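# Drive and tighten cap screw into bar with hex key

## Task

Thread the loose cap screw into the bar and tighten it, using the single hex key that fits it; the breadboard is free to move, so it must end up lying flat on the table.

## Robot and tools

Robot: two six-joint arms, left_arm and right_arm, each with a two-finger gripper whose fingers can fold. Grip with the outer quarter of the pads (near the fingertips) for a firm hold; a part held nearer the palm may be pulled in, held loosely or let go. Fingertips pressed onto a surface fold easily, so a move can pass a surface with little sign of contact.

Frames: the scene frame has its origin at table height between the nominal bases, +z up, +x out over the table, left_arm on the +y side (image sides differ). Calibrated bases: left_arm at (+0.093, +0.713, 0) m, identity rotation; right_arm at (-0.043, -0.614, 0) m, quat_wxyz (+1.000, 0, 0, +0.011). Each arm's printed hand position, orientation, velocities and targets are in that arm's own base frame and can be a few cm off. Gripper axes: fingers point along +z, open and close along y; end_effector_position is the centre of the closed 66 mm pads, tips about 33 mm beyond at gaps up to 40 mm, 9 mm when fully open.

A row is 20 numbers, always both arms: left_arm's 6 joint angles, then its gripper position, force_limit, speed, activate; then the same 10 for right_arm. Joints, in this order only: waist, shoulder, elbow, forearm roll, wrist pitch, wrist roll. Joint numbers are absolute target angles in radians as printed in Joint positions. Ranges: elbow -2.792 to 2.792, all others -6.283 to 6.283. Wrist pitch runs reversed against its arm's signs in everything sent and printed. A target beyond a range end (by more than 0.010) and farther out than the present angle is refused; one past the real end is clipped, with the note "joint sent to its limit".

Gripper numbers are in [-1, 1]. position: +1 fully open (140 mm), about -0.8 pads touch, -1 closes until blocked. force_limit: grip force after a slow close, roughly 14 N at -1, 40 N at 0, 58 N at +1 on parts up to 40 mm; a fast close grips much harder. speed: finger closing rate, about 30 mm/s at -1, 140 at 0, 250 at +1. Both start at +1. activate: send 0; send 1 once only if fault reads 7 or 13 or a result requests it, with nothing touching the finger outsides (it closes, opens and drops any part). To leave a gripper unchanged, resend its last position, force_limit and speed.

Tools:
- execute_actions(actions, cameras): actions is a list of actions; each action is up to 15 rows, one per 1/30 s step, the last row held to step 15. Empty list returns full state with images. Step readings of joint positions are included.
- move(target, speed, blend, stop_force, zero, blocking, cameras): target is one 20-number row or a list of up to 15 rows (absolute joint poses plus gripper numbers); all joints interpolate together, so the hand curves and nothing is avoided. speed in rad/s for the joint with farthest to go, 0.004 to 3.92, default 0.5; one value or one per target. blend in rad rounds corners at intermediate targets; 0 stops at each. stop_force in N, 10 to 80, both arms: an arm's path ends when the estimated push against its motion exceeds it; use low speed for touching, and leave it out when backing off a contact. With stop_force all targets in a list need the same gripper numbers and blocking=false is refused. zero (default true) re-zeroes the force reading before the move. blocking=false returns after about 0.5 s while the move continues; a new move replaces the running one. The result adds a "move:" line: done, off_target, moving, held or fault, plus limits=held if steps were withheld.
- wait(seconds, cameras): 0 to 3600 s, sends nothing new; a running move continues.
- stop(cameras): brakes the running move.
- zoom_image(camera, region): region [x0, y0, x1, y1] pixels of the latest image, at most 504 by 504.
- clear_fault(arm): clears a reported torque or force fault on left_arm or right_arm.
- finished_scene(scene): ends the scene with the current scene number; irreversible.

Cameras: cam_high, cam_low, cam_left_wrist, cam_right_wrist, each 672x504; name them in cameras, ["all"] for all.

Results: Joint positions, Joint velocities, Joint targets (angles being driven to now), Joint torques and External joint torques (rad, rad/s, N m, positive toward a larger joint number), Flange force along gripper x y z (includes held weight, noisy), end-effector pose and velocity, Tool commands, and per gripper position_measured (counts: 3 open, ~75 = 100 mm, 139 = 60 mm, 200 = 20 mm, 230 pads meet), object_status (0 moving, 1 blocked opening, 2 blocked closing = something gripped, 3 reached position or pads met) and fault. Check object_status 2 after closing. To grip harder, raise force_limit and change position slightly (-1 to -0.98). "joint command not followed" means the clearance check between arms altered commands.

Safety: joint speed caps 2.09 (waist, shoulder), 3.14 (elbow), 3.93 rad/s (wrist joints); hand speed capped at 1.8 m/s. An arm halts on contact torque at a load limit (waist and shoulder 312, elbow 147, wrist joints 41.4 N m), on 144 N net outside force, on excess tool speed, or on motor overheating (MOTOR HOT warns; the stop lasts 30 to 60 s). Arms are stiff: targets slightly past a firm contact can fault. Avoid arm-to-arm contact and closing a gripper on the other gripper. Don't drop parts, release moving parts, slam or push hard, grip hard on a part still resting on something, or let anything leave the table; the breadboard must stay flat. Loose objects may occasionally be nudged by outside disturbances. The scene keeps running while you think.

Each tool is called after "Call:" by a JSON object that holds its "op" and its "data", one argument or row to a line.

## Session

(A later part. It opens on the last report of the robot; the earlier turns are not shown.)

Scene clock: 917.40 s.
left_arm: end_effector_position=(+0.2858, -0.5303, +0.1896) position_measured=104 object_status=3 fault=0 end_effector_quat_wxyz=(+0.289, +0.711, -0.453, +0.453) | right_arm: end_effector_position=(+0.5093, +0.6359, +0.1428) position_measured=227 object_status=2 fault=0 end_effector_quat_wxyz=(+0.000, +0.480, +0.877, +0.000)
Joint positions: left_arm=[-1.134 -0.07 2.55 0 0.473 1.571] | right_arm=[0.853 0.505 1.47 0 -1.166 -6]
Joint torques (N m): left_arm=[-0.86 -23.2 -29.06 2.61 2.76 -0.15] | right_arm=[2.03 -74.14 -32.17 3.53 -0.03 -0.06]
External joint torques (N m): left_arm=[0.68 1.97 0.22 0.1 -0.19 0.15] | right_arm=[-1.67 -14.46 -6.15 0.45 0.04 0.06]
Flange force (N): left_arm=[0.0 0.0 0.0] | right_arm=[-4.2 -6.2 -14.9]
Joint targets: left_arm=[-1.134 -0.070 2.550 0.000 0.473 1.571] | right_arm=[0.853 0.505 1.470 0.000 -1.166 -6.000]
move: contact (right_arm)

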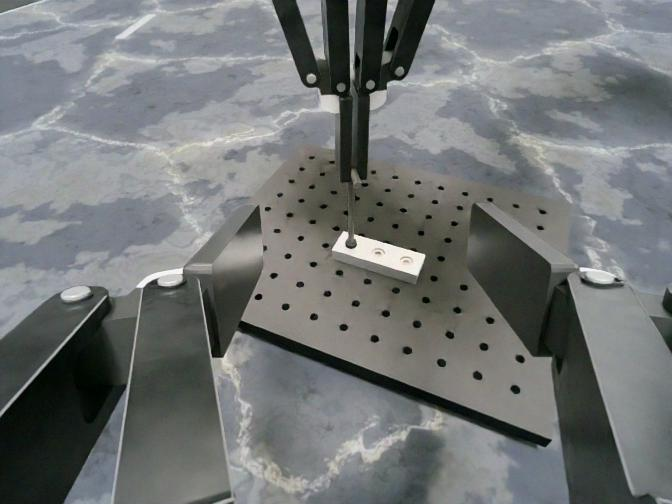

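Call:
{"op": "move", "data": {
  "target": [-1.1338,-0.0703,2.55,0,0.4729,1.5708,0.2,0,0,0,0.8544,0.5054,1.4676,0,-1.1686,-6,-1,1,-1,0],
  "speed": 0.03
}}

Call:
{"op": "move", "data": {
  "target": [-1.1338,-0.0703,2.55,0,0.4729,1.5708,0.2,0,0,0,0.8544,0.5089,1.4727,0,-1.16,-6,-1,1,-1,0],
  "speed": 0.01,
  "stop_force": 10,
  "cameras": ["cam_left_wrist"]
}}

Call:
{"op": "zoom_image", "data": {
  "camera": "cam_left_wrist",
  "region": [326, 200, 386, 260]
}}

Scene clock: 937.37 s.
left_arm: end_effector_position=(+0.2858, -0.5303, +0.1896) position_measured=104 object_status=3 fault=0 end_effector_quat_wxyz=(+0.289, +0.711, -0.453, +0.453) | right_arm: end_effector_position=(+0.5089, +0.6370, +0.1436) position_measured=227 object_status=2 fault=0 end_effector_quat_wxyz=(+0.000, +0.479, +0.878, +0.000)
Joint positions: left_arm=[-1.134 -0.07 2.55 0 0.473 1.571] | right_arm=[0.854 0.505 1.468 0 -1.169 -6]
Joint torques (N m): left_arm=[-0.78 -23.12 -28.91 2.68 2.77 -0.11] | right_arm=[3.04 -89.44 -41.51 4.08 -0.08 -0.13]
External joint torques (N m): left_arm=[0.7 1.67 0.09 0.02 -0.2 0.11] | right_arm=[-2.62 0.64 3.05 -0.09 0.1 0.13]
Flange force (N): left_arm=[0.0 0.0 0.0] | right_arm=[-5.0 -5.2 3.4]
Joint targets: left_arm=[-1.134 -0.070 2.550 0.000 0.473 1.571] | right_arm=[0.854 0.505 1.468 0.000 -1.169 -6.000]
move: done

Scene clock: 938.17 s.
left_arm: end_effector_position=(+0.2858, -0.5303, +0.1896) position_measured=104 object_status=3 fault=0 end_effector_quat_wxyz=(+0.289, +0.711, -0.453, +0.453) | right_arm: end_effector_position=(+0.5089, +0.6371, +0.1426) position_measured=227 object_status=2 fault=0 end_effector_quat_wxyz=(+0.000, +0.479, +0.878, +0.000)
Joint positions: left_arm=[-1.134 -0.07 2.55 0 0.473 1.571] | right_arm=[0.854 0.506 1.469 0 -1.167 -6]
Joint torques (N m): left_arm=[-0.72 -23.42 -29.08 2.68 2.72 -0.1] | right_arm=[1.77 -76.43 -33.5 3.62 0.17 0]
External joint torques (N m): left_arm=[0.69 2 0.27 0.01 -0.16 0.1] | right_arm=[-2.29 -11.41 -4.69 0.32 -0.15 0]
Flange force (N): left_arm=[0.0 0.0 0.0] | right_arm=[-4.6 -4.7 -11.9]
Joint targets: left_arm=[-1.134 -0.070 2.550 0.000 0.473 1.571] | right_arm=[0.854 0.506 1.469 0.000 -1.167 -6.000]
move: contact (right_arm)

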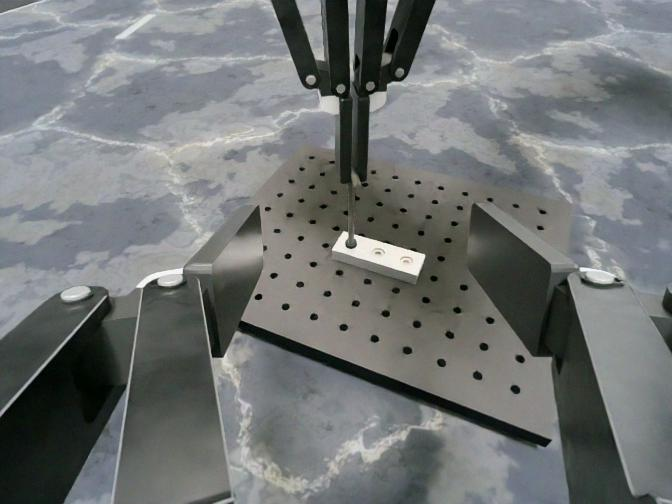

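Scaled by 8.400 from the camera's image (finer frame: 960x720).

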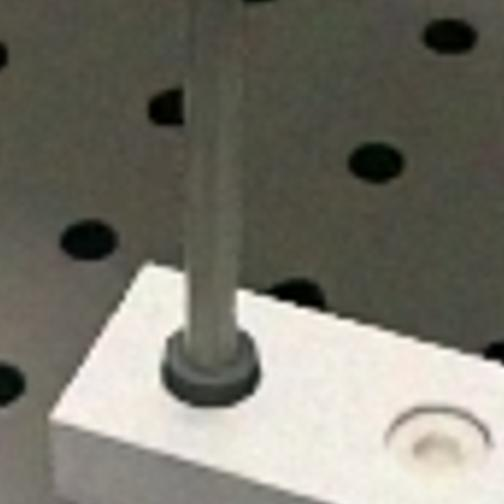

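Call:
{"op": "move", "data": {
  "target": [-1.1338,-0.0703,2.55,0,0.4729,1.5708,0.2,0,0,0,0.8544,0.5065,1.4691,0,-1.166,-4.9,-1,1,-1,0],
  "speed": 0.4
}}

Call:
{"op": "move", "data": {
  "target": [-1.1338,-0.0703,2.55,0,0.4729,1.5708,0.2,0,0,0,0.8544,0.5089,1.4727,0,-1.16,-4.9,-1,1,-1,0],
  "speed": 0.01,
  "stop_force": 15,
  "cameras": ["cam_left_wrist"]
}}

Call:
{"op": "zoom_image", "data": {
  "camera": "cam_left_wrist",
  "region": [326, 200, 386, 260]
}}

Scene clock: 952.30 s.
left_arm: end_effector_position=(+0.2858, -0.5303, +0.1896) position_measured=104 object_status=3 fault=0 end_effector_quat_wxyz=(+0.289, +0.711, -0.453, +0.453) | right_arm: end_effector_position=(+0.5089, +0.6370, +0.1420) position_measured=227 object_status=2 fault=0 end_effector_quat_wxyz=(+0.000, +0.867, +0.498, +0.000)
Joint positions: left_arm=[-1.134 -0.07 2.55 0 0.473 1.571] | right_arm=[0.854 0.506 1.469 0 -1.166 -4.9]
Joint torques (N m): left_arm=[-0.66 -23.17 -29.11 2.64 2.78 -0.13] | right_arm=[1.33 -88.2 -42.63 3.4 1.13 -0.07]
External joint torques (N m): left_arm=[0.62 1.75 0.34 0.05 -0.22 0.12] | right_arm=[-1.19 -0.61 4.17 0.55 -1.08 0.07]
Flange force (N): left_arm=[0.0 0.0 0.0] | right_arm=[-10.0 -0.1 1.8]
Joint targets: left_arm=[-1.134 -0.070 2.550 0.000 0.473 1.571] | right_arm=[0.854 0.506 1.469 0.000 -1.166 -4.900]
move: done

Scene clock: 953.33 s.
left_arm: end_effector_position=(+0.2858, -0.5303, +0.1896) position_measured=104 object_status=3 fault=0 end_effector_quat_wxyz=(+0.289, +0.711, -0.453, +0.453) | right_arm: end_effector_position=(+0.5090, +0.6371, +0.1395) position_measured=227 object_status=2 fault=0 end_effector_quat_wxyz=(+0.000, +0.867, +0.498, +0.000)
Joint positions: left_arm=[-1.134 -0.07 2.55 0 0.473 1.571] | right_arm=[0.854 0.508 1.471 0 -1.162 -4.9]
Joint torques (N m): left_arm=[-0.8 -23.3 -29 2.68 2.76 -0.17] | right_arm=[1.56 -71.66 -30.87 3.49 0.42 -0.08]
External joint torques (N m): left_arm=[0.74 1.85 0.18 0.02 -0.2 0.17] | right_arm=[-1.52 -17.06 -7.44 0.44 -0.38 0.08]
Flange force (N): left_arm=[0.0 0.0 0.0] | right_arm=[-7.7 0.7 -18.5]
Joint targets: left_arm=[-1.134 -0.070 2.550 0.000 0.473 1.571] | right_arm=[0.854 0.508 1.471 0.000 -1.162 -4.900]
move: contact (right_arm)

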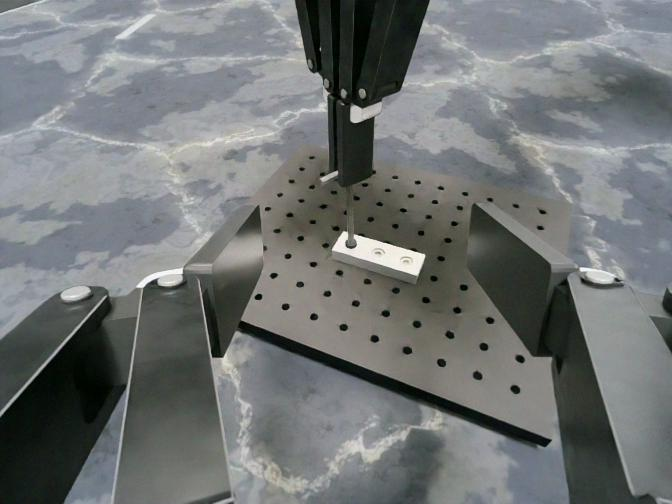

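Scaled by 8.400 from the camera's image (finer frame: 960x720).

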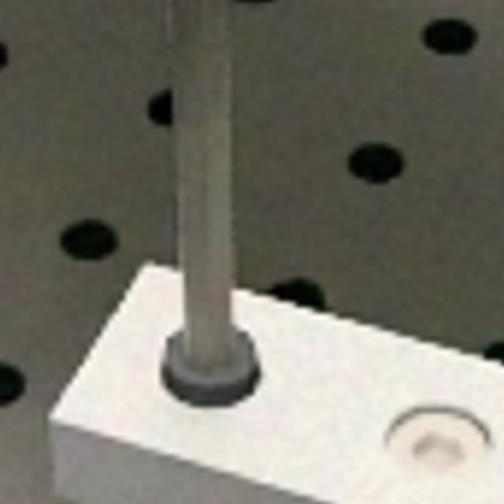

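Call:
{"op": "move", "data": {
  "target": [-1.1338,-0.0703,2.55,0,0.4729,1.5708,0.2,0,0,0,0.8536,0.5025,1.4792,0,-1.1599,-4.9,-1,1,-1,0],
  "speed": 0.02
}}

Call:
{"op": "move", "data": {
  "target": [
    [-1.1338,-0.0703,2.55,0,0.4729,1.5708,0.2,0,0,0,0.8559,0.4998,1.4838,0,-1.158,-4.1,-1,1,-1,0],
    [-1.1338,-0.0703,2.55,0,0.4729,1.5708,0.2,0,0,0,0.8591,0.4999,1.4839,0,-1.1578,-3.3,-1,1,-1,0]
  ],
  "speed": 0.5,
  "blend": [0.1,0],
  "cameras": ["cam_left_wrist"]
}}

Call:
{"op": "zoom_image", "data": {
  "camera": "cam_left_wrist",
  "region": [316, 150, 406, 260]
}}

Scene clock: 987.00 s.
left_arm: end_effector_position=(+0.2858, -0.5303, +0.1896) position_measured=104 object_status=3 fault=0 end_effector_quat_wxyz=(+0.289, +0.711, -0.453, +0.453) | right_arm: end_effector_position=(+0.5071, +0.6340, +0.1400) position_measured=227 object_status=2 fault=0 end_effector_quat_wxyz=(+0.000, +0.868, +0.497, +0.000)
Joint positions: left_arm=[-1.134 -0.07 2.55 0 0.473 1.571] | right_arm=[0.854 0.503 1.479 0 -1.16 -4.9]
Joint torques (N m): left_arm=[-0.71 -23.45 -28.92 2.66 2.77 -0.12] | right_arm=[1.35 -82.39 -35.29 3.2 -1.4 -0.05]
External joint torques (N m): left_arm=[0.69 2.05 0.12 0.03 -0.21 0.12] | right_arm=[-1.18 -5.41 -2.88 0.73 1.45 0.05]
Flange force (N): left_arm=[0.0 0.0 0.0] | right_arm=[-2.8 1.0 -3.9]
Joint targets: left_arm=[-1.134 -0.070 2.550 0.000 0.473 1.571] | right_arm=[0.854 0.502 1.479 0.000 -1.160 -4.900]
move: done

Scene clock: 990.70 s.
left_arm: end_effector_position=(+0.2858, -0.5303, +0.1896) position_measured=104 object_status=3 fault=0 end_effector_quat_wxyz=(+0.289, +0.711, -0.453, +0.453) | right_arm: end_effector_position=(+0.5024, +0.6353, +0.1397) position_measured=227 object_status=2 fault=0 end_effector_quat_wxyz=(+0.000, +0.962, -0.273, +0.000)
Joint positions: left_arm=[-1.134 -0.07 2.55 0 0.473 1.571] | right_arm=[0.859 0.5 1.484 0 -1.158 -3.3]
Joint torques (N m): left_arm=[-0.54 -23.41 -28.98 2.66 2.77 -0.15] | right_arm=[2.16 -87.44 -37.67 3.51 -2.17 0.1]
External joint torques (N m): left_arm=[0.45 2.03 0.14 0.04 -0.2 0.15] | right_arm=[-1.9 -0.17 -0.37 0.36 2.17 -0.1]
Flange force (N): left_arm=[0.0 0.0 0.0] | right_arm=[2.3 1.6 3.0]
Joint targets: left_arm=[-1.134 -0.070 2.550 0.000 0.473 1.571] | right_arm=[0.859 0.500 1.484 0.000 -1.158 -3.300]
move: done

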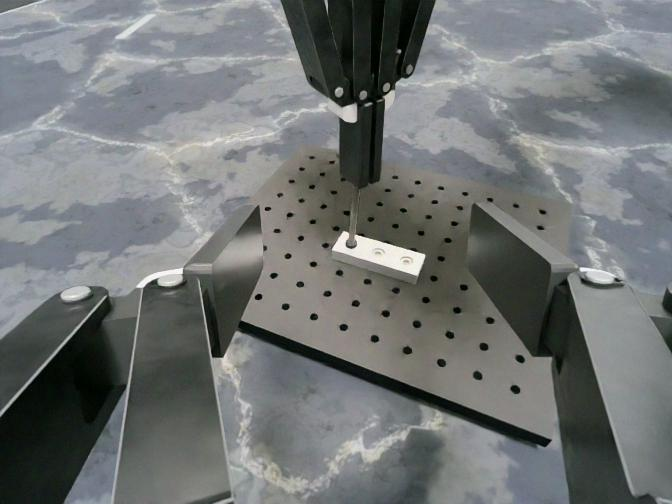

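Scaled by 4.582 from the camera's image (finer frame: 960x720).

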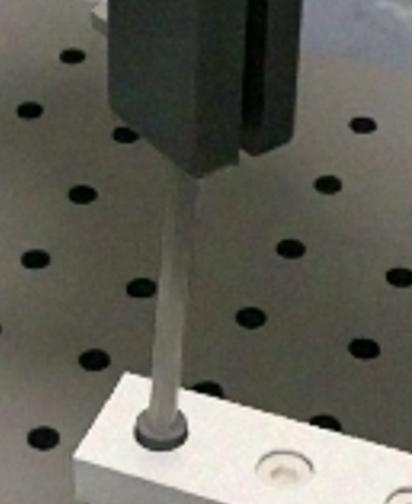

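Call:
{"op": "move", "data": {
  "target": [
    [-1.1338,-0.0703,2.55,0,0.4729,1.5708,0.2,0,0,0,0.8614,0.5027,1.4796,0,-1.1593,-2.5,-1,1,-1,0],
    [-1.1338,-0.0703,2.55,0,0.4729,1.5708,0.2,0,0,0,0.8613,0.5068,1.4735,0,-1.1613,-1.7,-1,1,-1,0],
    [-1.1338,-0.0703,2.55,0,0.4729,1.5708,0.2,0,0,0,0.8589,0.5095,1.4693,0,-1.1628,-0.9,-1,1,-1,0]
  ],
  "speed": 0.5,
  "blend": [0.1,0.1,0],
  "cameras": ["cam_left_wrist"]
}}

Call:
{"op": "zoom_image", "data": {
  "camera": "cam_left_wrist",
  "region": [316, 150, 406, 260]
}}

Call:
{"op": "move", "data": {
  "target": [
    [-1.1338,-0.0703,2.55,0,0.4729,1.5708,0.2,0,0,0,0.8557,0.5094,1.4698,0,-1.1624,-0.1,-1,1,-1,0],
    [-1.1338,-0.0703,2.55,0,0.4729,1.5708,0.2,0,0,0,0.8535,0.5065,1.4746,0,-1.1605,0.7,-1,1,-1,0]
  ],
  "speed": 0.5,
  "blend": [0.1,0],
  "cameras": ["cam_left_wrist"]
}}

Call:
{"op": "zoom_image", "data": {
  "camera": "cam_left_wrist",
  "region": [316, 150, 406, 260]
}}

Scene clock: 1009.90 s.
left_arm: end_effector_position=(+0.2858, -0.5303, +0.1896) position_measured=104 object_status=3 fault=0 end_effector_quat_wxyz=(+0.289, +0.711, -0.453, +0.453) | right_arm: end_effector_position=(+0.5066, +0.6400, +0.1394) position_measured=227 object_status=2 fault=0 end_effector_quat_wxyz=(+0.000, -0.094, +0.996, +0.000)
Joint positions: left_arm=[-1.134 -0.07 2.55 0 0.473 1.571] | right_arm=[0.859 0.51 1.469 0 -1.163 -0.9]
Joint torques (N m): left_arm=[-0.91 -23.26 -29.01 2.64 2.75 -0.14] | right_arm=[3.68 -88.53 -40.15 4.24 -0.89 -0.07]
External joint torques (N m): left_arm=[0.86 1.9 0.2 0.06 -0.19 0.14] | right_arm=[-3.14 -0.47 1.83 -0.25 0.85 0.06]
Flange force (N): left_arm=[0.0 0.0 0.0] | right_arm=[2.0 -6.7 2.7]
Joint targets: left_arm=[-1.134 -0.070 2.550 0.000 0.473 1.571] | right_arm=[0.859 0.509 1.469 0.000 -1.163 -0.900]
move: done

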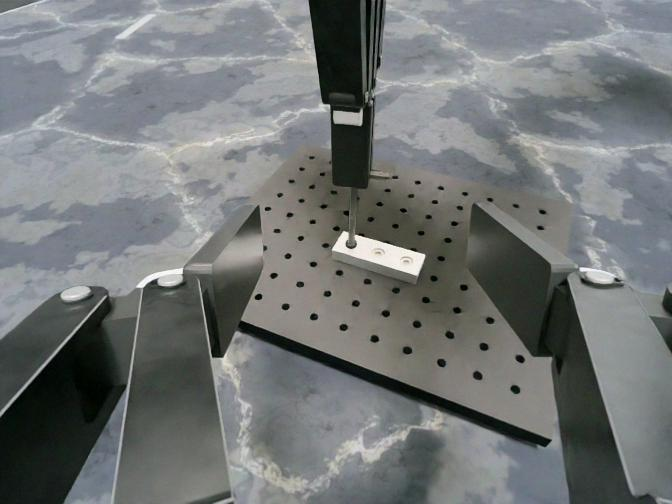

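Scaled by 4.582 from the camera's image (finer frame: 960x720).

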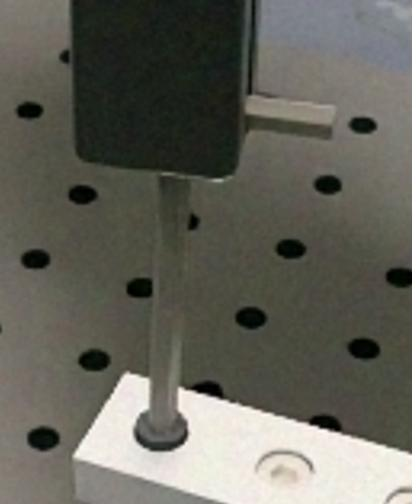

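Scene clock: 1013.60 s.
left_arm: end_effector_position=(+0.2858, -0.5303, +0.1896) position_measured=104 object_status=3 fault=0 end_effector_quat_wxyz=(+0.289, +0.711, -0.453, +0.453) | right_arm: end_effector_position=(+0.5087, +0.6356, +0.1392) position_measured=227 object_status=2 fault=0 end_effector_quat_wxyz=(+0.000, +0.651, +0.759, +0.000)
Joint positions: left_arm=[-1.134 -0.07 2.55 0 0.473 1.571] | right_arm=[0.854 0.506 1.475 0 -1.16 0.7]
Joint torques (N m): left_arm=[-0.71 -23.39 -28.89 2.62 2.8 -0.12] | right_arm=[1.83 -83.85 -36.89 3.13 -0.97 -0.02]
External joint torques (N m): left_arm=[0.6 2.08 0.06 0.08 -0.24 0.12] | right_arm=[-1.92 -4.35 -1.3 0.82 1 0.02]
Flange force (N): left_arm=[0.0 0.0 0.0] | right_arm=[-4.7 -1.6 -2.4]
Joint targets: left_arm=[-1.134 -0.070 2.550 0.000 0.473 1.571] | right_arm=[0.854 0.506 1.475 0.000 -1.161 0.700]
move: done

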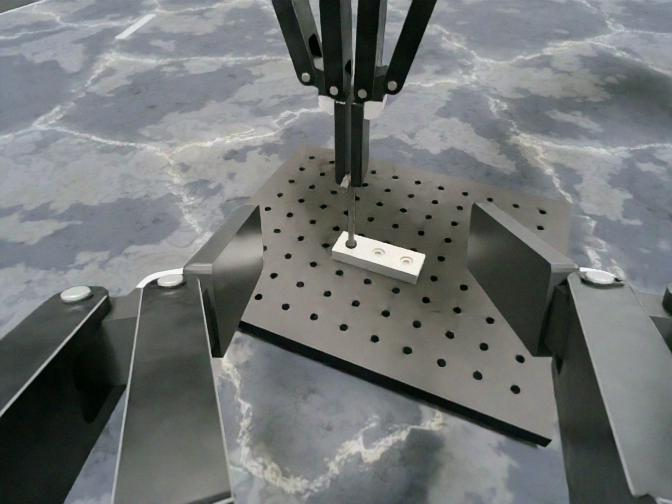

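Scaled by 4.582 from the camera's image (finer frame: 960x720).

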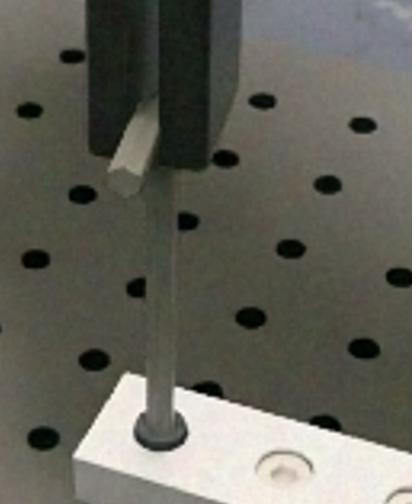

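Call:
{"op": "move", "data": {
  "target": [
    [-1.1338,-0.0703,2.55,0,0.4729,1.5708,0.2,0,0,0,0.8538,0.5027,1.481,0,-1.1579,1.5,-1,1,-1,0],
    [-1.1338,-0.0703,2.55,0,0.4729,1.5708,0.2,0,0,0,0.8563,0.5002,1.4851,0,-1.1563,2.3,-1,1,-1,0]
  ],
  "speed": 0.5,
  "blend": [0.1,0]
}}

Call:
{"op": "move", "data": {
  "target": [
    [-1.1338,-0.0703,2.55,0,0.4729,1.5708,0.2,0,0,0,0.8596,0.5008,1.4845,0,-1.1563,3.1,-1,1,-1,0],
    [-1.1338,-0.0703,2.55,0,0.4729,1.5708,0.2,0,0,0,0.8615,0.504,1.4796,0,-1.158,3.9,-1,1,-1,0]
  ],
  "speed": 0.5,
  "blend": [0.1,0],
  "cameras": ["cam_left_wrist"]
}}

Call:
{"op": "zoom_image", "data": {
  "camera": "cam_left_wrist",
  "region": [316, 150, 406, 260]
}}

Scene clock: 1037.87 s.
left_arm: end_effector_position=(+0.2858, -0.5303, +0.1896) position_measured=104 object_status=3 fault=0 end_effector_quat_wxyz=(+0.289, +0.711, -0.453, +0.453) | right_arm: end_effector_position=(+0.5040, +0.6338, +0.1389) position_measured=227 object_status=2 fault=0 end_effector_quat_wxyz=(+0.000, +0.998, +0.064, +0.000)
Joint positions: left_arm=[-1.134 -0.07 2.55 0 0.473 1.571] | right_arm=[0.856 0.5 1.485 0 -1.156 2.3]
Joint torques (N m): left_arm=[-1 -23.03 -28.9 2.64 2.73 -0.12] | right_arm=[1.44 -82.96 -35.53 3.58 -1.81 0.16]
External joint torques (N m): left_arm=[0.95 1.58 0.08 0.05 -0.17 0.12] | right_arm=[-1.31 -5.21 -2.74 0.31 1.84 -0.16]
Flange force (N): left_arm=[0.0 0.0 0.0] | right_arm=[-0.9 3.4 -3.0]
Joint targets: left_arm=[-1.134 -0.070 2.550 0.000 0.473 1.571] | right_arm=[0.856 0.500 1.485 0.000 -1.156 2.300]
move: done

Scene clock: 1041.57 s.
left_arm: end_effector_position=(+0.2858, -0.5303, +0.1896) position_measured=104 object_status=3 fault=0 end_effector_quat_wxyz=(+0.289, +0.711, -0.453, +0.453) | right_arm: end_effector_position=(+0.5023, +0.6382, +0.1386) position_measured=227 object_status=2 fault=0 end_effector_quat_wxyz=(+0.000, +0.743, -0.670, +0.000)
Joint positions: left_arm=[-1.134 -0.07 2.55 0 0.473 1.571] | right_arm=[0.861 0.504 1.48 0 -1.158 3.9]
Joint torques (N m): left_arm=[-0.75 -23.59 -29.04 2.69 2.83 -0.11] | right_arm=[2.27 -89.17 -38.32 3.86 -2.29 0.01]
External joint torques (N m): left_arm=[0.7 2.19 0.22 0.01 -0.26 0.11] | right_arm=[-1.74 0.93 0.12 0.04 2.26 -0.02]
Flange force (N): left_arm=[0.0 0.0 0.0] | right_arm=[2.2 -0.9 4.3]
Joint targets: left_arm=[-1.134 -0.070 2.550 0.000 0.473 1.571] | right_arm=[0.862 0.504 1.480 0.000 -1.158 3.900]
move: done

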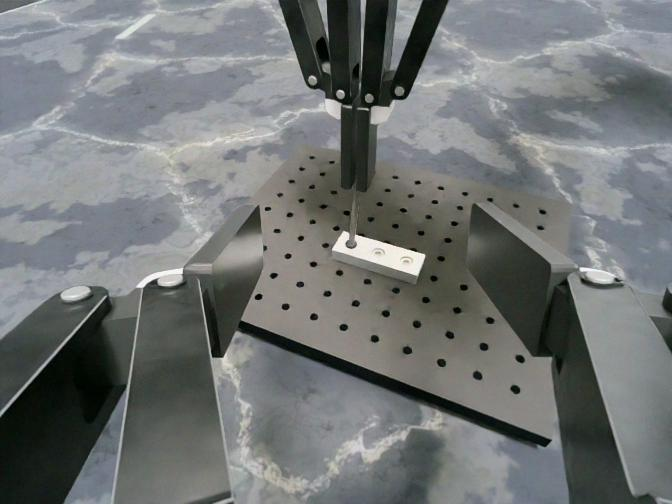

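Scaled by 4.582 from the camera's image (finer frame: 960x720).

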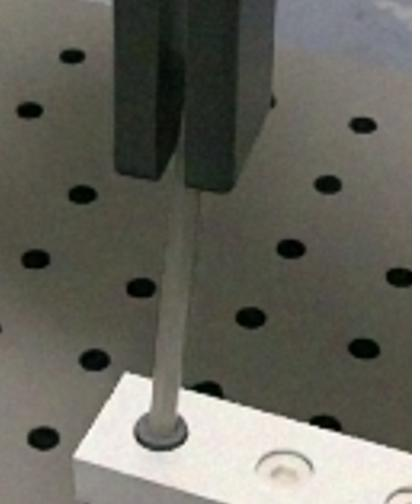

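Call:
{"op": "move", "data": {
  "target": [-1.1338,-0.0703,2.55,0,0.4729,1.5708,0.2,0,0,0,0.8611,0.5079,1.4736,0,-1.1601,4.7,-1,1,-1,0],
  "speed": 0.4
}}

Call:
{"op": "move", "data": {
  "target": [-1.1338,-0.0703,2.55,0,0.4729,1.5708,0.2,0,0,0,0.8584,0.5103,1.47,0,-1.1613,5.5,-1,1,-1,0],
  "speed": 0.4
}}

Call:
{"op": "move", "data": {
  "target": [-1.1338,-0.0703,2.55,0,0.4729,1.5708,0.2,0,0,0,0.8556,0.51,1.4708,0,-1.1608,6.2,-1,1,-1,0],
  "speed": 0.4,
  "cameras": ["cam_left_wrist"]
}}

Call:
{"op": "zoom_image", "data": {
  "camera": "cam_left_wrist",
  "region": [316, 150, 406, 260]
}}

Scene clock: 1053.37 s.
left_arm: end_effector_position=(+0.2858, -0.5303, +0.1896) position_measured=104 object_status=3 fault=0 end_effector_quat_wxyz=(+0.289, +0.711, -0.453, +0.453) | right_arm: end_effector_position=(+0.5043, +0.6400, +0.1385) position_measured=227 object_status=2 fault=0 end_effector_quat_wxyz=(+0.000, -0.423, +0.906, +0.000)
Joint positions: left_arm=[-1.134 -0.07 2.55 0 0.473 1.571] | right_arm=[0.861 0.508 1.474 0 -1.16 4.7]
Joint torques (N m): left_arm=[-0.79 -22.96 -28.9 2.68 2.78 -0.18] | right_arm=[3.63 -88.85 -39.04 4.27 -1.65 0.09]
External joint torques (N m): left_arm=[0.64 1.7 0.08 0.03 -0.22 0.18] | right_arm=[-2.92 -0.16 0.65 -0.3 1.6 -0.09]
Flange force (N): left_arm=[0.0 0.0 0.0] | right_arm=[3.2 -3.8 3.0]
Joint targets: left_arm=[-1.134 -0.070 2.550 0.000 0.473 1.571] | right_arm=[0.861 0.508 1.474 0.000 -1.160 4.700]
move: done

Scene clock: 1055.83 s.
left_arm: end_effector_position=(+0.2858, -0.5303, +0.1896) position_measured=104 object_status=3 fault=0 end_effector_quat_wxyz=(+0.289, +0.711, -0.453, +0.453) | right_arm: end_effector_position=(+0.5070, +0.6398, +0.1384) position_measured=227 object_status=2 fault=0 end_effector_quat_wxyz=(+0.000, -0.035, +0.999, +0.000)
Joint positions: left_arm=[-1.134 -0.07 2.55 0 0.473 1.571] | right_arm=[0.858 0.51 1.47 0 -1.161 5.5]
Joint torques (N m): left_arm=[-0.3 -23.36 -28.87 2.66 2.78 -0.11] | right_arm=[2.41 -88.52 -39.97 4.1 -0.86 0.06]
External joint torques (N m): left_arm=[0.13 2.08 0.04 0.05 -0.22 0.11] | right_arm=[-1.78 -0.65 1.71 -0.11 0.83 -0.06]
Flange force (N): left_arm=[0.0 0.0 0.0] | right_arm=[2.3 -5.8 2.5]
Joint targets: left_arm=[-1.134 -0.070 2.550 0.000 0.473 1.571] | right_arm=[0.858 0.510 1.470 0.000 -1.161 5.500]
move: done

Scene clock: 1058.03 s.
left_arm: end_effector_position=(+0.2858, -0.5303, +0.1896) position_measured=104 object_status=3 fault=0 end_effector_quat_wxyz=(+0.289, +0.711, -0.453, +0.453) | right_arm: end_effector_position=(+0.5086, +0.6382, +0.1383) position_measured=227 object_status=2 fault=0 end_effector_quat_wxyz=(+0.000, +0.311, +0.950, +0.000)
Joint positions: left_arm=[-1.134 -0.07 2.55 0 0.473 1.571] | right_arm=[0.856 0.51 1.471 0 -1.161 6.2]
Joint torques (N m): left_arm=[-1.09 -23.17 -29.01 2.66 2.8 -0.16] | right_arm=[1.9 -85.28 -38.35 3.55 -0.73 -0.04]
External joint torques (N m): left_arm=[1.09 1.73 0.19 0.03 -0.24 0.16] | right_arm=[-1.92 -3.36 0.19 0.41 0.72 0.04]
Flange force (N): left_arm=[0.0 0.0 0.0] | right_arm=[-2.1 -6.3 -0.9]
Joint targets: left_arm=[-1.134 -0.070 2.550 0.000 0.473 1.571] | right_arm=[0.856 0.510 1.471 0.000 -1.161 6.200]
move: done

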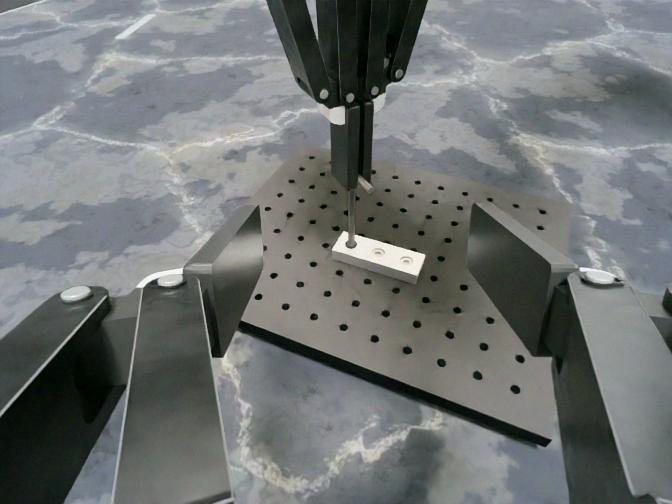

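Scaled by 4.582 from the camera's image (finer frame: 960x720).

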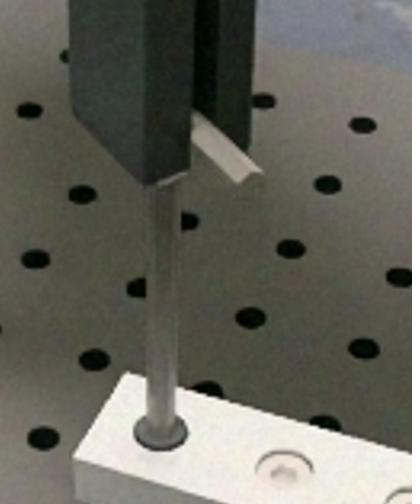

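Call:
{"op": "move", "data": {
  "target": [-1.1338,-0.0703,2.55,0,0.4729,1.5708,0.2,0,0,0,0.8556,0.5061,1.4652,0,-1.1703,6.2,-1,1,-1,0],
  "speed": 0.03
}}

Call:
{"op": "move", "data": {
  "target": [-1.1338,-0.0703,2.55,0,0.4729,1.5708,0.2,0,0,0,0.8533,0.5019,1.4719,0,-1.1678,-5.319,-1,1,-1,0],
  "speed": 2.5
}}

Call:
{"op": "move", "data": {
  "target": [-1.1338,-0.0703,2.55,0,0.4729,1.5708,0.2,0,0,0,0.8533,0.5057,1.4774,0,-1.1585,-5.319,-1,1,-1,0],
  "speed": 0.01,
  "stop_force": 15,
  "cameras": ["cam_left_wrist"]
}}

Call:
{"op": "zoom_image", "data": {
  "camera": "cam_left_wrist",
  "region": [316, 150, 406, 260]
}}

Scene clock: 1071.17 s.
left_arm: end_effector_position=(+0.2858, -0.5303, +0.1896) position_measured=104 object_status=3 fault=0 end_effector_quat_wxyz=(+0.289, +0.711, -0.453, +0.453) | right_arm: end_effector_position=(+0.5086, +0.6382, +0.1442) position_measured=227 object_status=2 fault=0 end_effector_quat_wxyz=(+0.000, +0.311, +0.950, +0.000)
Joint positions: left_arm=[-1.134 -0.07 2.55 0 0.473 1.571] | right_arm=[0.856 0.506 1.465 0 -1.17 6.2]
Joint torques (N m): left_arm=[-0.76 -23.09 -29.05 2.73 2.78 -0.12] | right_arm=[2.65 -88.48 -40.91 4.02 -0.18 -0.07]
External joint torques (N m): left_arm=[0.74 1.6 0.19 -0.03 -0.21 0.12] | right_arm=[-2.69 -0.02 2.41 -0.03 0.19 0.07]
Flange force (N): left_arm=[0.0 0.0 0.0] | right_arm=[-3.0 -6.2 2.6]
Joint targets: left_arm=[-1.134 -0.070 2.550 0.000 0.473 1.571] | right_arm=[0.856 0.506 1.465 0.000 -1.170 6.200]
move: done

Scene clock: 1076.70 s.
left_arm: end_effector_position=(+0.2858, -0.5303, +0.1896) position_measured=104 object_status=3 fault=0 end_effector_quat_wxyz=(+0.289, +0.711, -0.453, +0.453) | right_arm: end_effector_position=(+0.5082, +0.6349, +0.1443) position_measured=227 object_status=2 fault=0 end_effector_quat_wxyz=(+0.000, +0.745, +0.667, +0.000)
Joint positions: left_arm=[-1.134 -0.07 2.55 0 0.473 1.571] | right_arm=[0.853 0.502 1.472 0 -1.168 -5.319]
Joint torques (N m): left_arm=[-0.95 -23.19 -28.93 2.7 2.75 -0.12] | right_arm=[2.77 -89.4 -41.81 4.06 -0.03 -0.26]
External joint torques (N m): left_arm=[0.91 1.79 0.09 0 -0.19 0.12] | right_arm=[-2.78 1.39 3.54 -0.12 0.06 0.27]
Flange force (N): left_arm=[0.0 0.0 0.0] | right_arm=[-7.1 -0.8 4.3]
Joint targets: left_arm=[-1.134 -0.070 2.550 0.000 0.473 1.571] | right_arm=[0.853 0.502 1.472 0.000 -1.168 -5.319]
move: done

Scene clock: 1077.90 s.
left_arm: end_effector_position=(+0.2858, -0.5303, +0.1896) position_measured=104 object_status=3 fault=0 end_effector_quat_wxyz=(+0.289, +0.711, -0.453, +0.453) | right_arm: end_effector_position=(+0.5083, +0.6350, +0.1408) position_measured=227 object_status=2 fault=0 end_effector_quat_wxyz=(+0.000, +0.745, +0.667, +0.000)
Joint positions: left_arm=[-1.134 -0.07 2.55 0 0.473 1.571] | right_arm=[0.853 0.504 1.475 0 -1.162 -5.319]
Joint torques (N m): left_arm=[-0.94 -23.27 -28.97 2.64 2.76 -0.11] | right_arm=[2.34 -73.25 -30.84 3.73 -0.23 -0.08]
External joint torques (N m): left_arm=[0.89 1.87 0.17 0.05 -0.2 0.1] | right_arm=[-2.4 -14.86 -7.38 0.2 0.27 0.08]
Flange force (N): left_arm=[0.0 0.0 0.0] | right_arm=[-5.8 -0.3 -16.0]
Joint targets: left_arm=[-1.134 -0.070 2.550 0.000 0.473 1.571] | right_arm=[0.853 0.504 1.475 0.000 -1.162 -5.319]
move: contact (right_arm)

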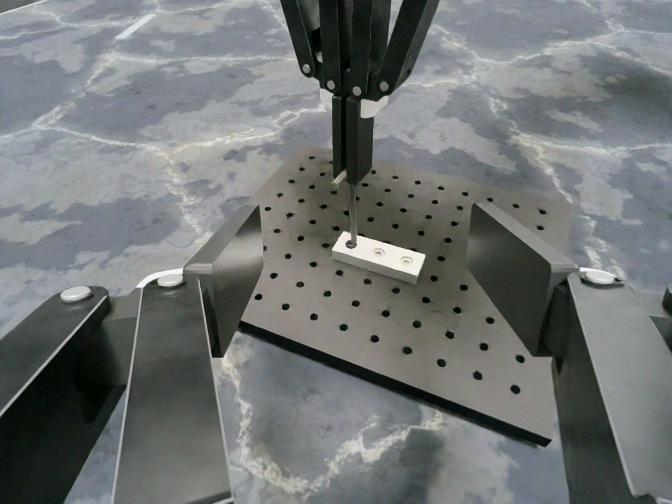

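Scaled by 4.582 from the camera's image (finer frame: 960x720).

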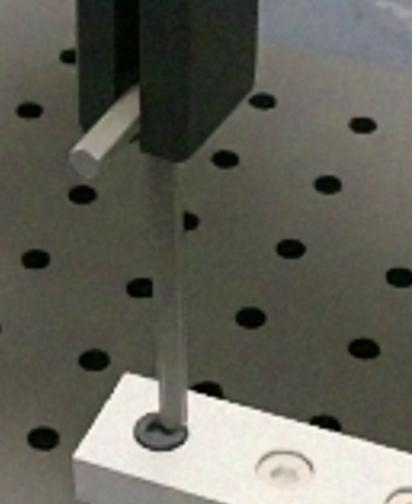

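Call:
{"op": "move", "data": {
  "target": [-1.1338,-0.0703,2.55,0,0.4729,1.5708,0.2,0,0,0,0.8518,0.5056,1.466,0,-1.17,-5.319,-1,1,-1,0],
  "speed": 0.03
}}

Call:
{"op": "move", "data": {
  "target": [-1.1338,-0.0703,2.55,0,0.4729,1.5708,0.2,0,0,0,0.8518,0.5095,1.4716,0,-1.1605,-5.319,-1,1,-1,0],
  "speed": 0.01,
  "stop_force": 15,
  "cameras": ["cam_left_wrist"]
}}

Call:
{"op": "zoom_image", "data": {
  "camera": "cam_left_wrist",
  "region": [326, 200, 386, 260]
}}

Scene clock: 1099.27 s.
left_arm: end_effector_position=(+0.2858, -0.5303, +0.1896) position_measured=104 object_status=3 fault=0 end_effector_quat_wxyz=(+0.289, +0.711, -0.453, +0.453) | right_arm: end_effector_position=(+0.5108, +0.6360, +0.1443) position_measured=227 object_status=2 fault=0 end_effector_quat_wxyz=(+0.000, +0.746, +0.666, +0.000)
Joint positions: left_arm=[-1.134 -0.07 2.55 0 0.473 1.571] | right_arm=[0.852 0.506 1.466 0 -1.17 -5.319]
Joint torques (N m): left_arm=[-0.7 -23.27 -29.1 2.69 2.78 -0.16] | right_arm=[2.84 -89.04 -42.43 3.99 -0.12 -0.08]
External joint torques (N m): left_arm=[0.6 1.9 0.26 0.02 -0.22 0.16] | right_arm=[-2.93 0.43 4.08 -0.04 0.16 0.08]
Flange force (N): left_arm=[0.0 0.0 0.0] | right_arm=[-9.7 -2.0 4.4]
Joint targets: left_arm=[-1.134 -0.070 2.550 0.000 0.473 1.571] | right_arm=[0.852 0.506 1.466 0.000 -1.170 -5.319]
move: done

Scene clock: 1100.47 s.
left_arm: end_effector_position=(+0.2858, -0.5303, +0.1896) position_measured=104 object_status=3 fault=0 end_effector_quat_wxyz=(+0.289, +0.711, -0.453, +0.453) | right_arm: end_effector_position=(+0.5109, +0.6361, +0.1407) position_measured=227 object_status=2 fault=0 end_effector_quat_wxyz=(+0.000, +0.746, +0.666, +0.000)
Joint positions: left_arm=[-1.134 -0.07 2.55 0 0.473 1.571] | right_arm=[0.852 0.508 1.469 0 -1.164 -5.319]
Joint torques (N m): left_arm=[-1.12 -23.21 -28.92 2.65 2.76 -0.14] | right_arm=[2.52 -70.18 -28.5 3.71 -0.35 -0.04]
External joint torques (N m): left_arm=[1.05 1.81 0.08 0.06 -0.19 0.14] | right_arm=[-3 -18.28 -9.73 0.21 0.39 0.04]
Flange force (N): left_arm=[0.0 0.0 0.0] | right_arm=[-5.9 0.5 -20.2]
Joint targets: left_arm=[-1.134 -0.070 2.550 0.000 0.473 1.571] | right_arm=[0.852 0.508 1.469 0.000 -1.164 -5.319]
move: contact (right_arm)

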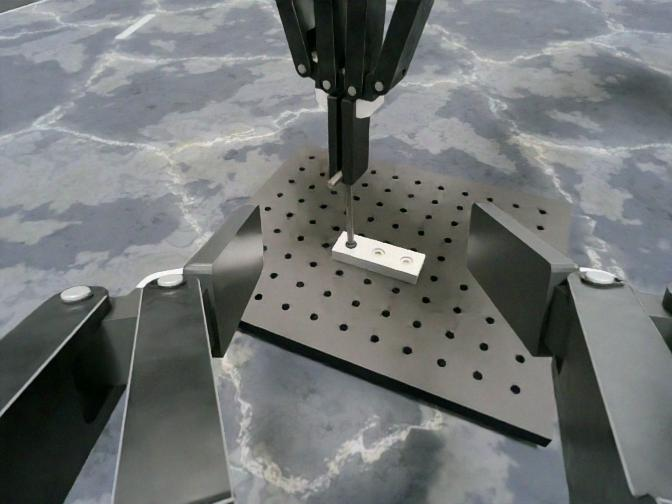

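Scaled by 8.400 from the camera's image (finer frame: 960x720).

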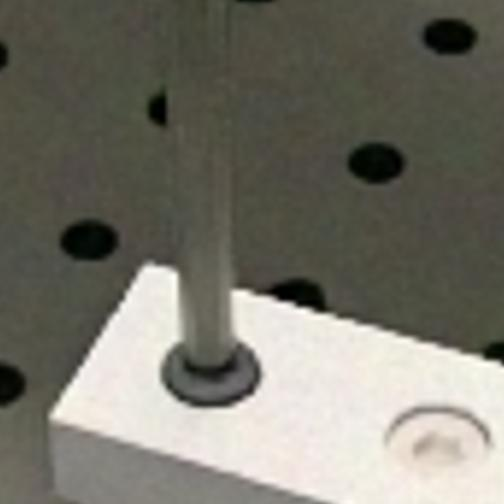

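Call:
{"op": "move", "data": {
  "target": [-1.1338,-0.0703,2.55,0,0.4729,1.5708,0.2,0,0,0,0.8518,0.5056,1.466,0,-1.17,-5.319,-1,1,-1,0],
  "speed": 0.03
}}

Call:
{"op": "move", "data": {
  "target": [-1.1338,-0.0703,2.55,0,0.4729,1.5708,0.2,0,0,0,0.8544,0.5065,1.4646,0,-1.1705,-5.319,-1,1,-1,0],
  "speed": 0.03
}}

Call:
{"op": "move", "data": {
  "target": [-1.1338,-0.0703,2.55,0,0.4729,1.5708,0.2,0,0,0,0.8544,0.5104,1.4702,0,-1.161,-5.319,-1,1,-1,0],
  "speed": 0.01,
  "stop_force": 12,
  "cameras": ["cam_left_wrist"]
}}

Call:
{"op": "zoom_image", "data": {
  "camera": "cam_left_wrist",
  "region": [326, 200, 386, 260]
}}

Scene clock: 1115.43 s.
left_arm: end_effector_position=(+0.2858, -0.5303, +0.1896) position_measured=104 object_status=3 fault=0 end_effector_quat_wxyz=(+0.289, +0.711, -0.453, +0.453) | right_arm: end_effector_position=(+0.5108, +0.6360, +0.1442) position_measured=227 object_status=2 fault=0 end_effector_quat_wxyz=(+0.000, +0.746, +0.666, +0.000)
Joint positions: left_arm=[-1.134 -0.07 2.55 0 0.473 1.571] | right_arm=[0.852 0.506 1.466 0 -1.17 -5.319]
Joint torques (N m): left_arm=[-0.89 -23.38 -29.04 2.69 2.73 -0.12] | right_arm=[3.01 -89.13 -41.94 4.07 0.01 -0.08]
External joint torques (N m): left_arm=[0.77 2.08 0.19 0.02 -0.17 0.12] | right_arm=[-2.32 0.9 3.7 -0.1 0.03 0.08]
Flange force (N): left_arm=[0.0 0.0 0.0] | right_arm=[-7.8 -1.7 4.1]
Joint targets: left_arm=[-1.134 -0.070 2.550 0.000 0.473 1.571] | right_arm=[0.852 0.506 1.466 0.000 -1.170 -5.319]
move: done

Scene clock: 1115.93 s.
left_arm: end_effector_position=(+0.2858, -0.5303, +0.1896) position_measured=104 object_status=3 fault=0 end_effector_quat_wxyz=(+0.289, +0.711, -0.453, +0.453) | right_arm: end_effector_position=(+0.5096, +0.6377, +0.1443) position_measured=227 object_status=2 fault=0 end_effector_quat_wxyz=(+0.000, +0.745, +0.667, +0.000)
Joint positions: left_arm=[-1.134 -0.07 2.55 0 0.473 1.571] | right_arm=[0.854 0.506 1.465 0 -1.17 -5.319]
Joint torques (N m): left_arm=[-0.85 -23.31 -28.99 2.67 2.77 -0.12] | right_arm=[3.1 -88.76 -41.61 4.12 -0.15 -0.11]
External joint torques (N m): left_arm=[0.79 1.93 0.16 0.03 -0.21 0.12] | right_arm=[-2.97 -0.15 3.01 -0.13 0.19 0.11]
Flange force (N): left_arm=[0.0 0.0 0.0] | right_arm=[-8.4 -1.1 3.0]
Joint targets: left_arm=[-1.134 -0.070 2.550 0.000 0.473 1.571] | right_arm=[0.854 0.506 1.465 0.000 -1.171 -5.319]
move: done

Scene clock: 1117.57 s.
left_arm: end_effector_position=(+0.2858, -0.5303, +0.1896) position_measured=104 object_status=3 fault=0 end_effector_quat_wxyz=(+0.289, +0.711, -0.453, +0.453) | right_arm: end_effector_position=(+0.5096, +0.6378, +0.1382) position_measured=227 object_status=2 fault=0 end_effector_quat_wxyz=(+0.000, +0.745, +0.667, +0.000)
Joint positions: left_arm=[-1.134 -0.07 2.55 0 0.473 1.571] | right_arm=[0.854 0.51 1.47 0 -1.161 -5.319]
Joint torques (N m): left_arm=[-0.82 -23.28 -28.91 2.62 2.75 -0.14] | right_arm=[3.13 -87.32 -40.32 3.97 -0.19 0.02]
External joint torques (N m): left_arm=[0.71 1.93 0.13 0.08 -0.19 0.14] | right_arm=[-3.36 -1.49 2.09 -0.03 0.23 -0.02]
Flange force (N): left_arm=[0.0 0.0 0.0] | right_arm=[-8.6 -0.5 1.3]
Joint targets: left_arm=[-1.134 -0.070 2.550 0.000 0.473 1.571] | right_arm=[0.854 0.510 1.470 0.000 -1.161 -5.319]
move: done

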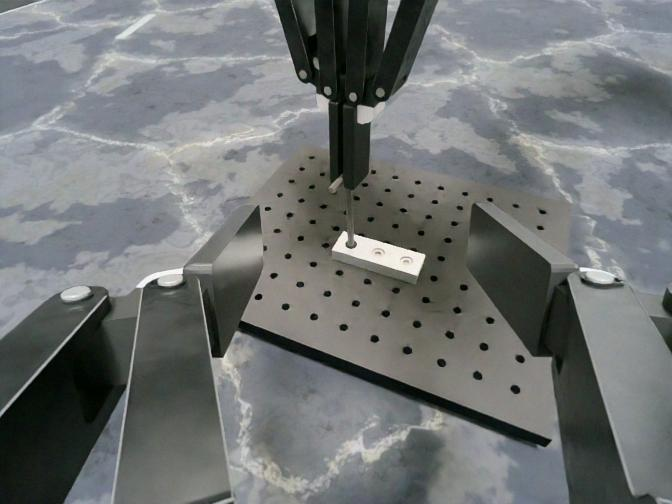

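Scaled by 8.400 from the camera's image (finer frame: 960x720).

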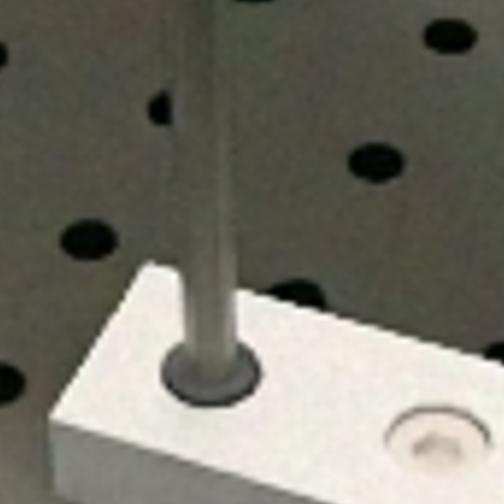

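Call:
{"op": "move", "data": {
  "target": [-1.1338,-0.0703,2.55,0,0.4729,1.5708,0.2,0,0,0,0.8544,0.5104,1.4702,0,-1.161,-4.519,-1,1,-1,0],
  "speed": 0.4
}}

Call:
{"op": "move", "data": {
  "target": [-1.1338,-0.0703,2.55,0,0.4729,1.5708,0.2,0,0,0,0.8544,0.5104,1.4702,0,-1.161,-3.719,-1,1,-1,0],
  "speed": 0.4,
  "cameras": ["cam_left_wrist"]
}}

Call:
{"op": "zoom_image", "data": {
  "camera": "cam_left_wrist",
  "region": [316, 150, 406, 260]
}}

Scene clock: 1134.43 s.
left_arm: end_effector_position=(+0.2858, -0.5303, +0.1896) position_measured=104 object_status=3 fault=0 end_effector_quat_wxyz=(+0.289, +0.711, -0.453, +0.453) | right_arm: end_effector_position=(+0.5096, +0.6378, +0.1382) position_measured=227 object_status=2 fault=0 end_effector_quat_wxyz=(+0.000, +0.946, +0.325, +0.000)
Joint positions: left_arm=[-1.134 -0.07 2.55 0 0.473 1.571] | right_arm=[0.854 0.51 1.47 0 -1.161 -4.519]
Joint torques (N m): left_arm=[-0.86 -23.3 -28.89 2.7 2.74 -0.13] | right_arm=[2.09 -92.41 -45.58 3.86 1.4 -0.09]
External joint torques (N m): left_arm=[0.76 1.87 0.03 0 -0.17 0.13] | right_arm=[-1.87 3.33 7.15 0.07 -1.34 0.09]
Flange force (N): left_arm=[0.0 0.0 0.0] | right_arm=[-10.1 4.7 6.6]
Joint targets: left_arm=[-1.134 -0.070 2.550 0.000 0.473 1.571] | right_arm=[0.854 0.510 1.470 0.000 -1.161 -4.519]
move: done

Scene clock: 1136.90 s.
left_arm: end_effector_position=(+0.2858, -0.5303, +0.1896) position_measured=104 object_status=3 fault=0 end_effector_quat_wxyz=(+0.289, +0.711, -0.453, +0.453) | right_arm: end_effector_position=(+0.5096, +0.6378, +0.1382) position_measured=227 object_status=2 fault=0 end_effector_quat_wxyz=(+0.000, +0.998, -0.069, +0.000)
Joint positions: left_arm=[-1.134 -0.07 2.55 0 0.473 1.571] | right_arm=[0.854 0.51 1.47 0 -1.161 -3.719]
Joint torques (N m): left_arm=[-0.89 -23.56 -29.03 2.66 2.83 -0.12] | right_arm=[0.67 -92.91 -45.51 3.14 0.92 -0.24]
External joint torques (N m): left_arm=[0.85 2.06 0.15 0.04 -0.26 0.11] | right_arm=[-0.24 3.85 7.19 0.76 -0.9 0.23]
Flange force (N): left_arm=[0.0 0.0 0.0] | right_arm=[-5.3 9.0 7.7]
Joint targets: left_arm=[-1.134 -0.070 2.550 0.000 0.473 1.571] | right_arm=[0.854 0.510 1.470 0.000 -1.161 -3.719]
move: done

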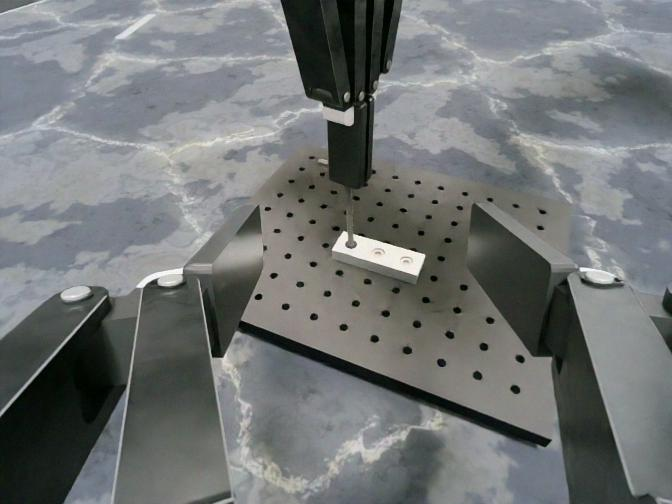

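Scaled by 4.582 from the camera's image (finer frame: 960x720).

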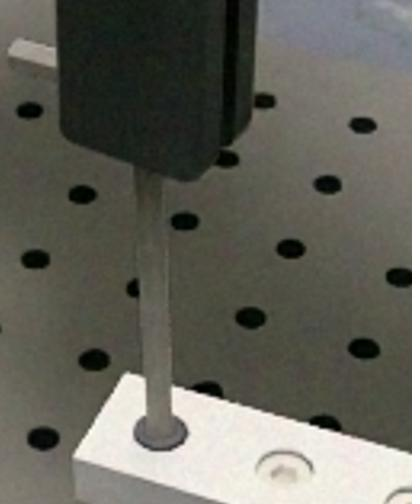

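Call:
{"op": "move", "data": {
  "target": [-1.1338,-0.0703,2.55,0,0.4729,1.5708,0.2,0,0,0,0.8544,0.5107,1.4706,0,-1.1603,-2.2,-1,1,-1,0],
  "speed": 0.5
}}

Call:
{"op": "move", "data": {
  "target": [-1.1338,-0.0703,2.55,0,0.4729,1.5708,0.2,0,0,0,0.8544,0.5107,1.4706,0,-1.1603,-1.2,-1,1,-1,0],
  "speed": 0.5,
  "cameras": ["cam_left_wrist"]
}}

Call:
{"op": "zoom_image", "data": {
  "camera": "cam_left_wrist",
  "region": [316, 150, 406, 260]
}}

Scene clock: 1154.83 s.
left_arm: end_effector_position=(+0.2858, -0.5303, +0.1896) position_measured=104 object_status=3 fault=0 end_effector_quat_wxyz=(+0.289, +0.711, -0.453, +0.453) | right_arm: end_effector_position=(+0.5096, +0.6378, +0.1378) position_measured=227 object_status=2 fault=0 end_effector_quat_wxyz=(+0.000, -0.676, +0.737, +0.000)
Joint positions: left_arm=[-1.134 -0.07 2.55 0 0.473 1.571] | right_arm=[0.854 0.511 1.471 0 -1.16 -2.2]
Joint torques (N m): left_arm=[-0.84 -23.2 -29.01 2.68 2.79 -0.14] | right_arm=[0.6 -86.89 -41.45 3.23 0.9 -0.06]
External joint torques (N m): left_arm=[0.77 1.77 0.12 0.03 -0.22 0.14] | right_arm=[-0.33 -2.02 3.23 0.68 -0.94 0.06]
Flange force (N): left_arm=[0.0 0.0 0.0] | right_arm=[8.4 5.2 0.2]
Joint targets: left_arm=[-1.134 -0.070 2.550 0.000 0.473 1.571] | right_arm=[0.854 0.511 1.471 0.000 -1.160 -2.200]
move: done

Scene clock: 1157.33 s.
left_arm: end_effector_position=(+0.2858, -0.5303, +0.1896) position_measured=104 object_status=3 fault=0 end_effector_quat_wxyz=(+0.289, +0.711, -0.453, +0.453) | right_arm: end_effector_position=(+0.5096, +0.6378, +0.1378) position_measured=227 object_status=2 fault=0 end_effector_quat_wxyz=(+0.000, -0.239, +0.971, +0.000)
Joint positions: left_arm=[-1.134 -0.07 2.55 0 0.473 1.571] | right_arm=[0.854 0.511 1.471 0 -1.16 -1.2]
Joint torques (N m): left_arm=[-0.96 -23.53 -29.13 2.71 2.75 -0.09] | right_arm=[1.31 -89.2 -42.77 3.17 0.79 0.23]
External joint torques (N m): left_arm=[0.92 2.05 0.3 -0.02 -0.18 0.09] | right_arm=[-0.79 -0.18 4.38 0.8 -0.83 -0.23]
Flange force (N): left_arm=[0.0 0.0 0.0] | right_arm=[8.6 -5.1 2.6]
Joint targets: left_arm=[-1.134 -0.070 2.550 0.000 0.473 1.571] | right_arm=[0.854 0.511 1.471 0.000 -1.160 -1.200]
move: done

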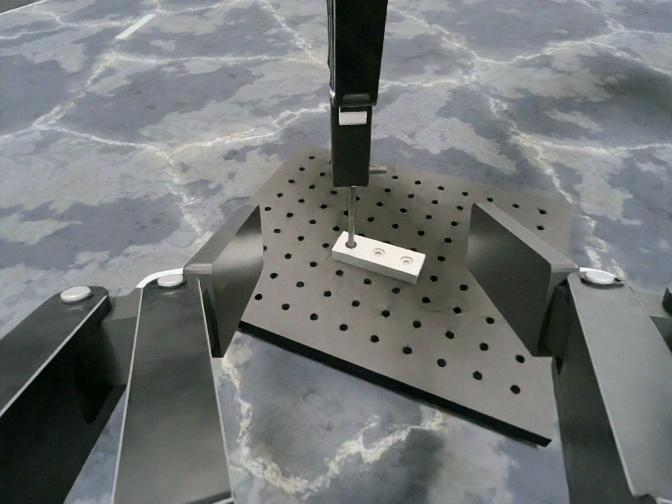

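Scaled by 4.582 from the camera's image (finer frame: 960x720).

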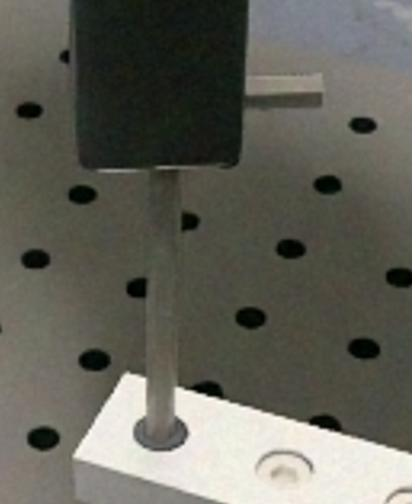

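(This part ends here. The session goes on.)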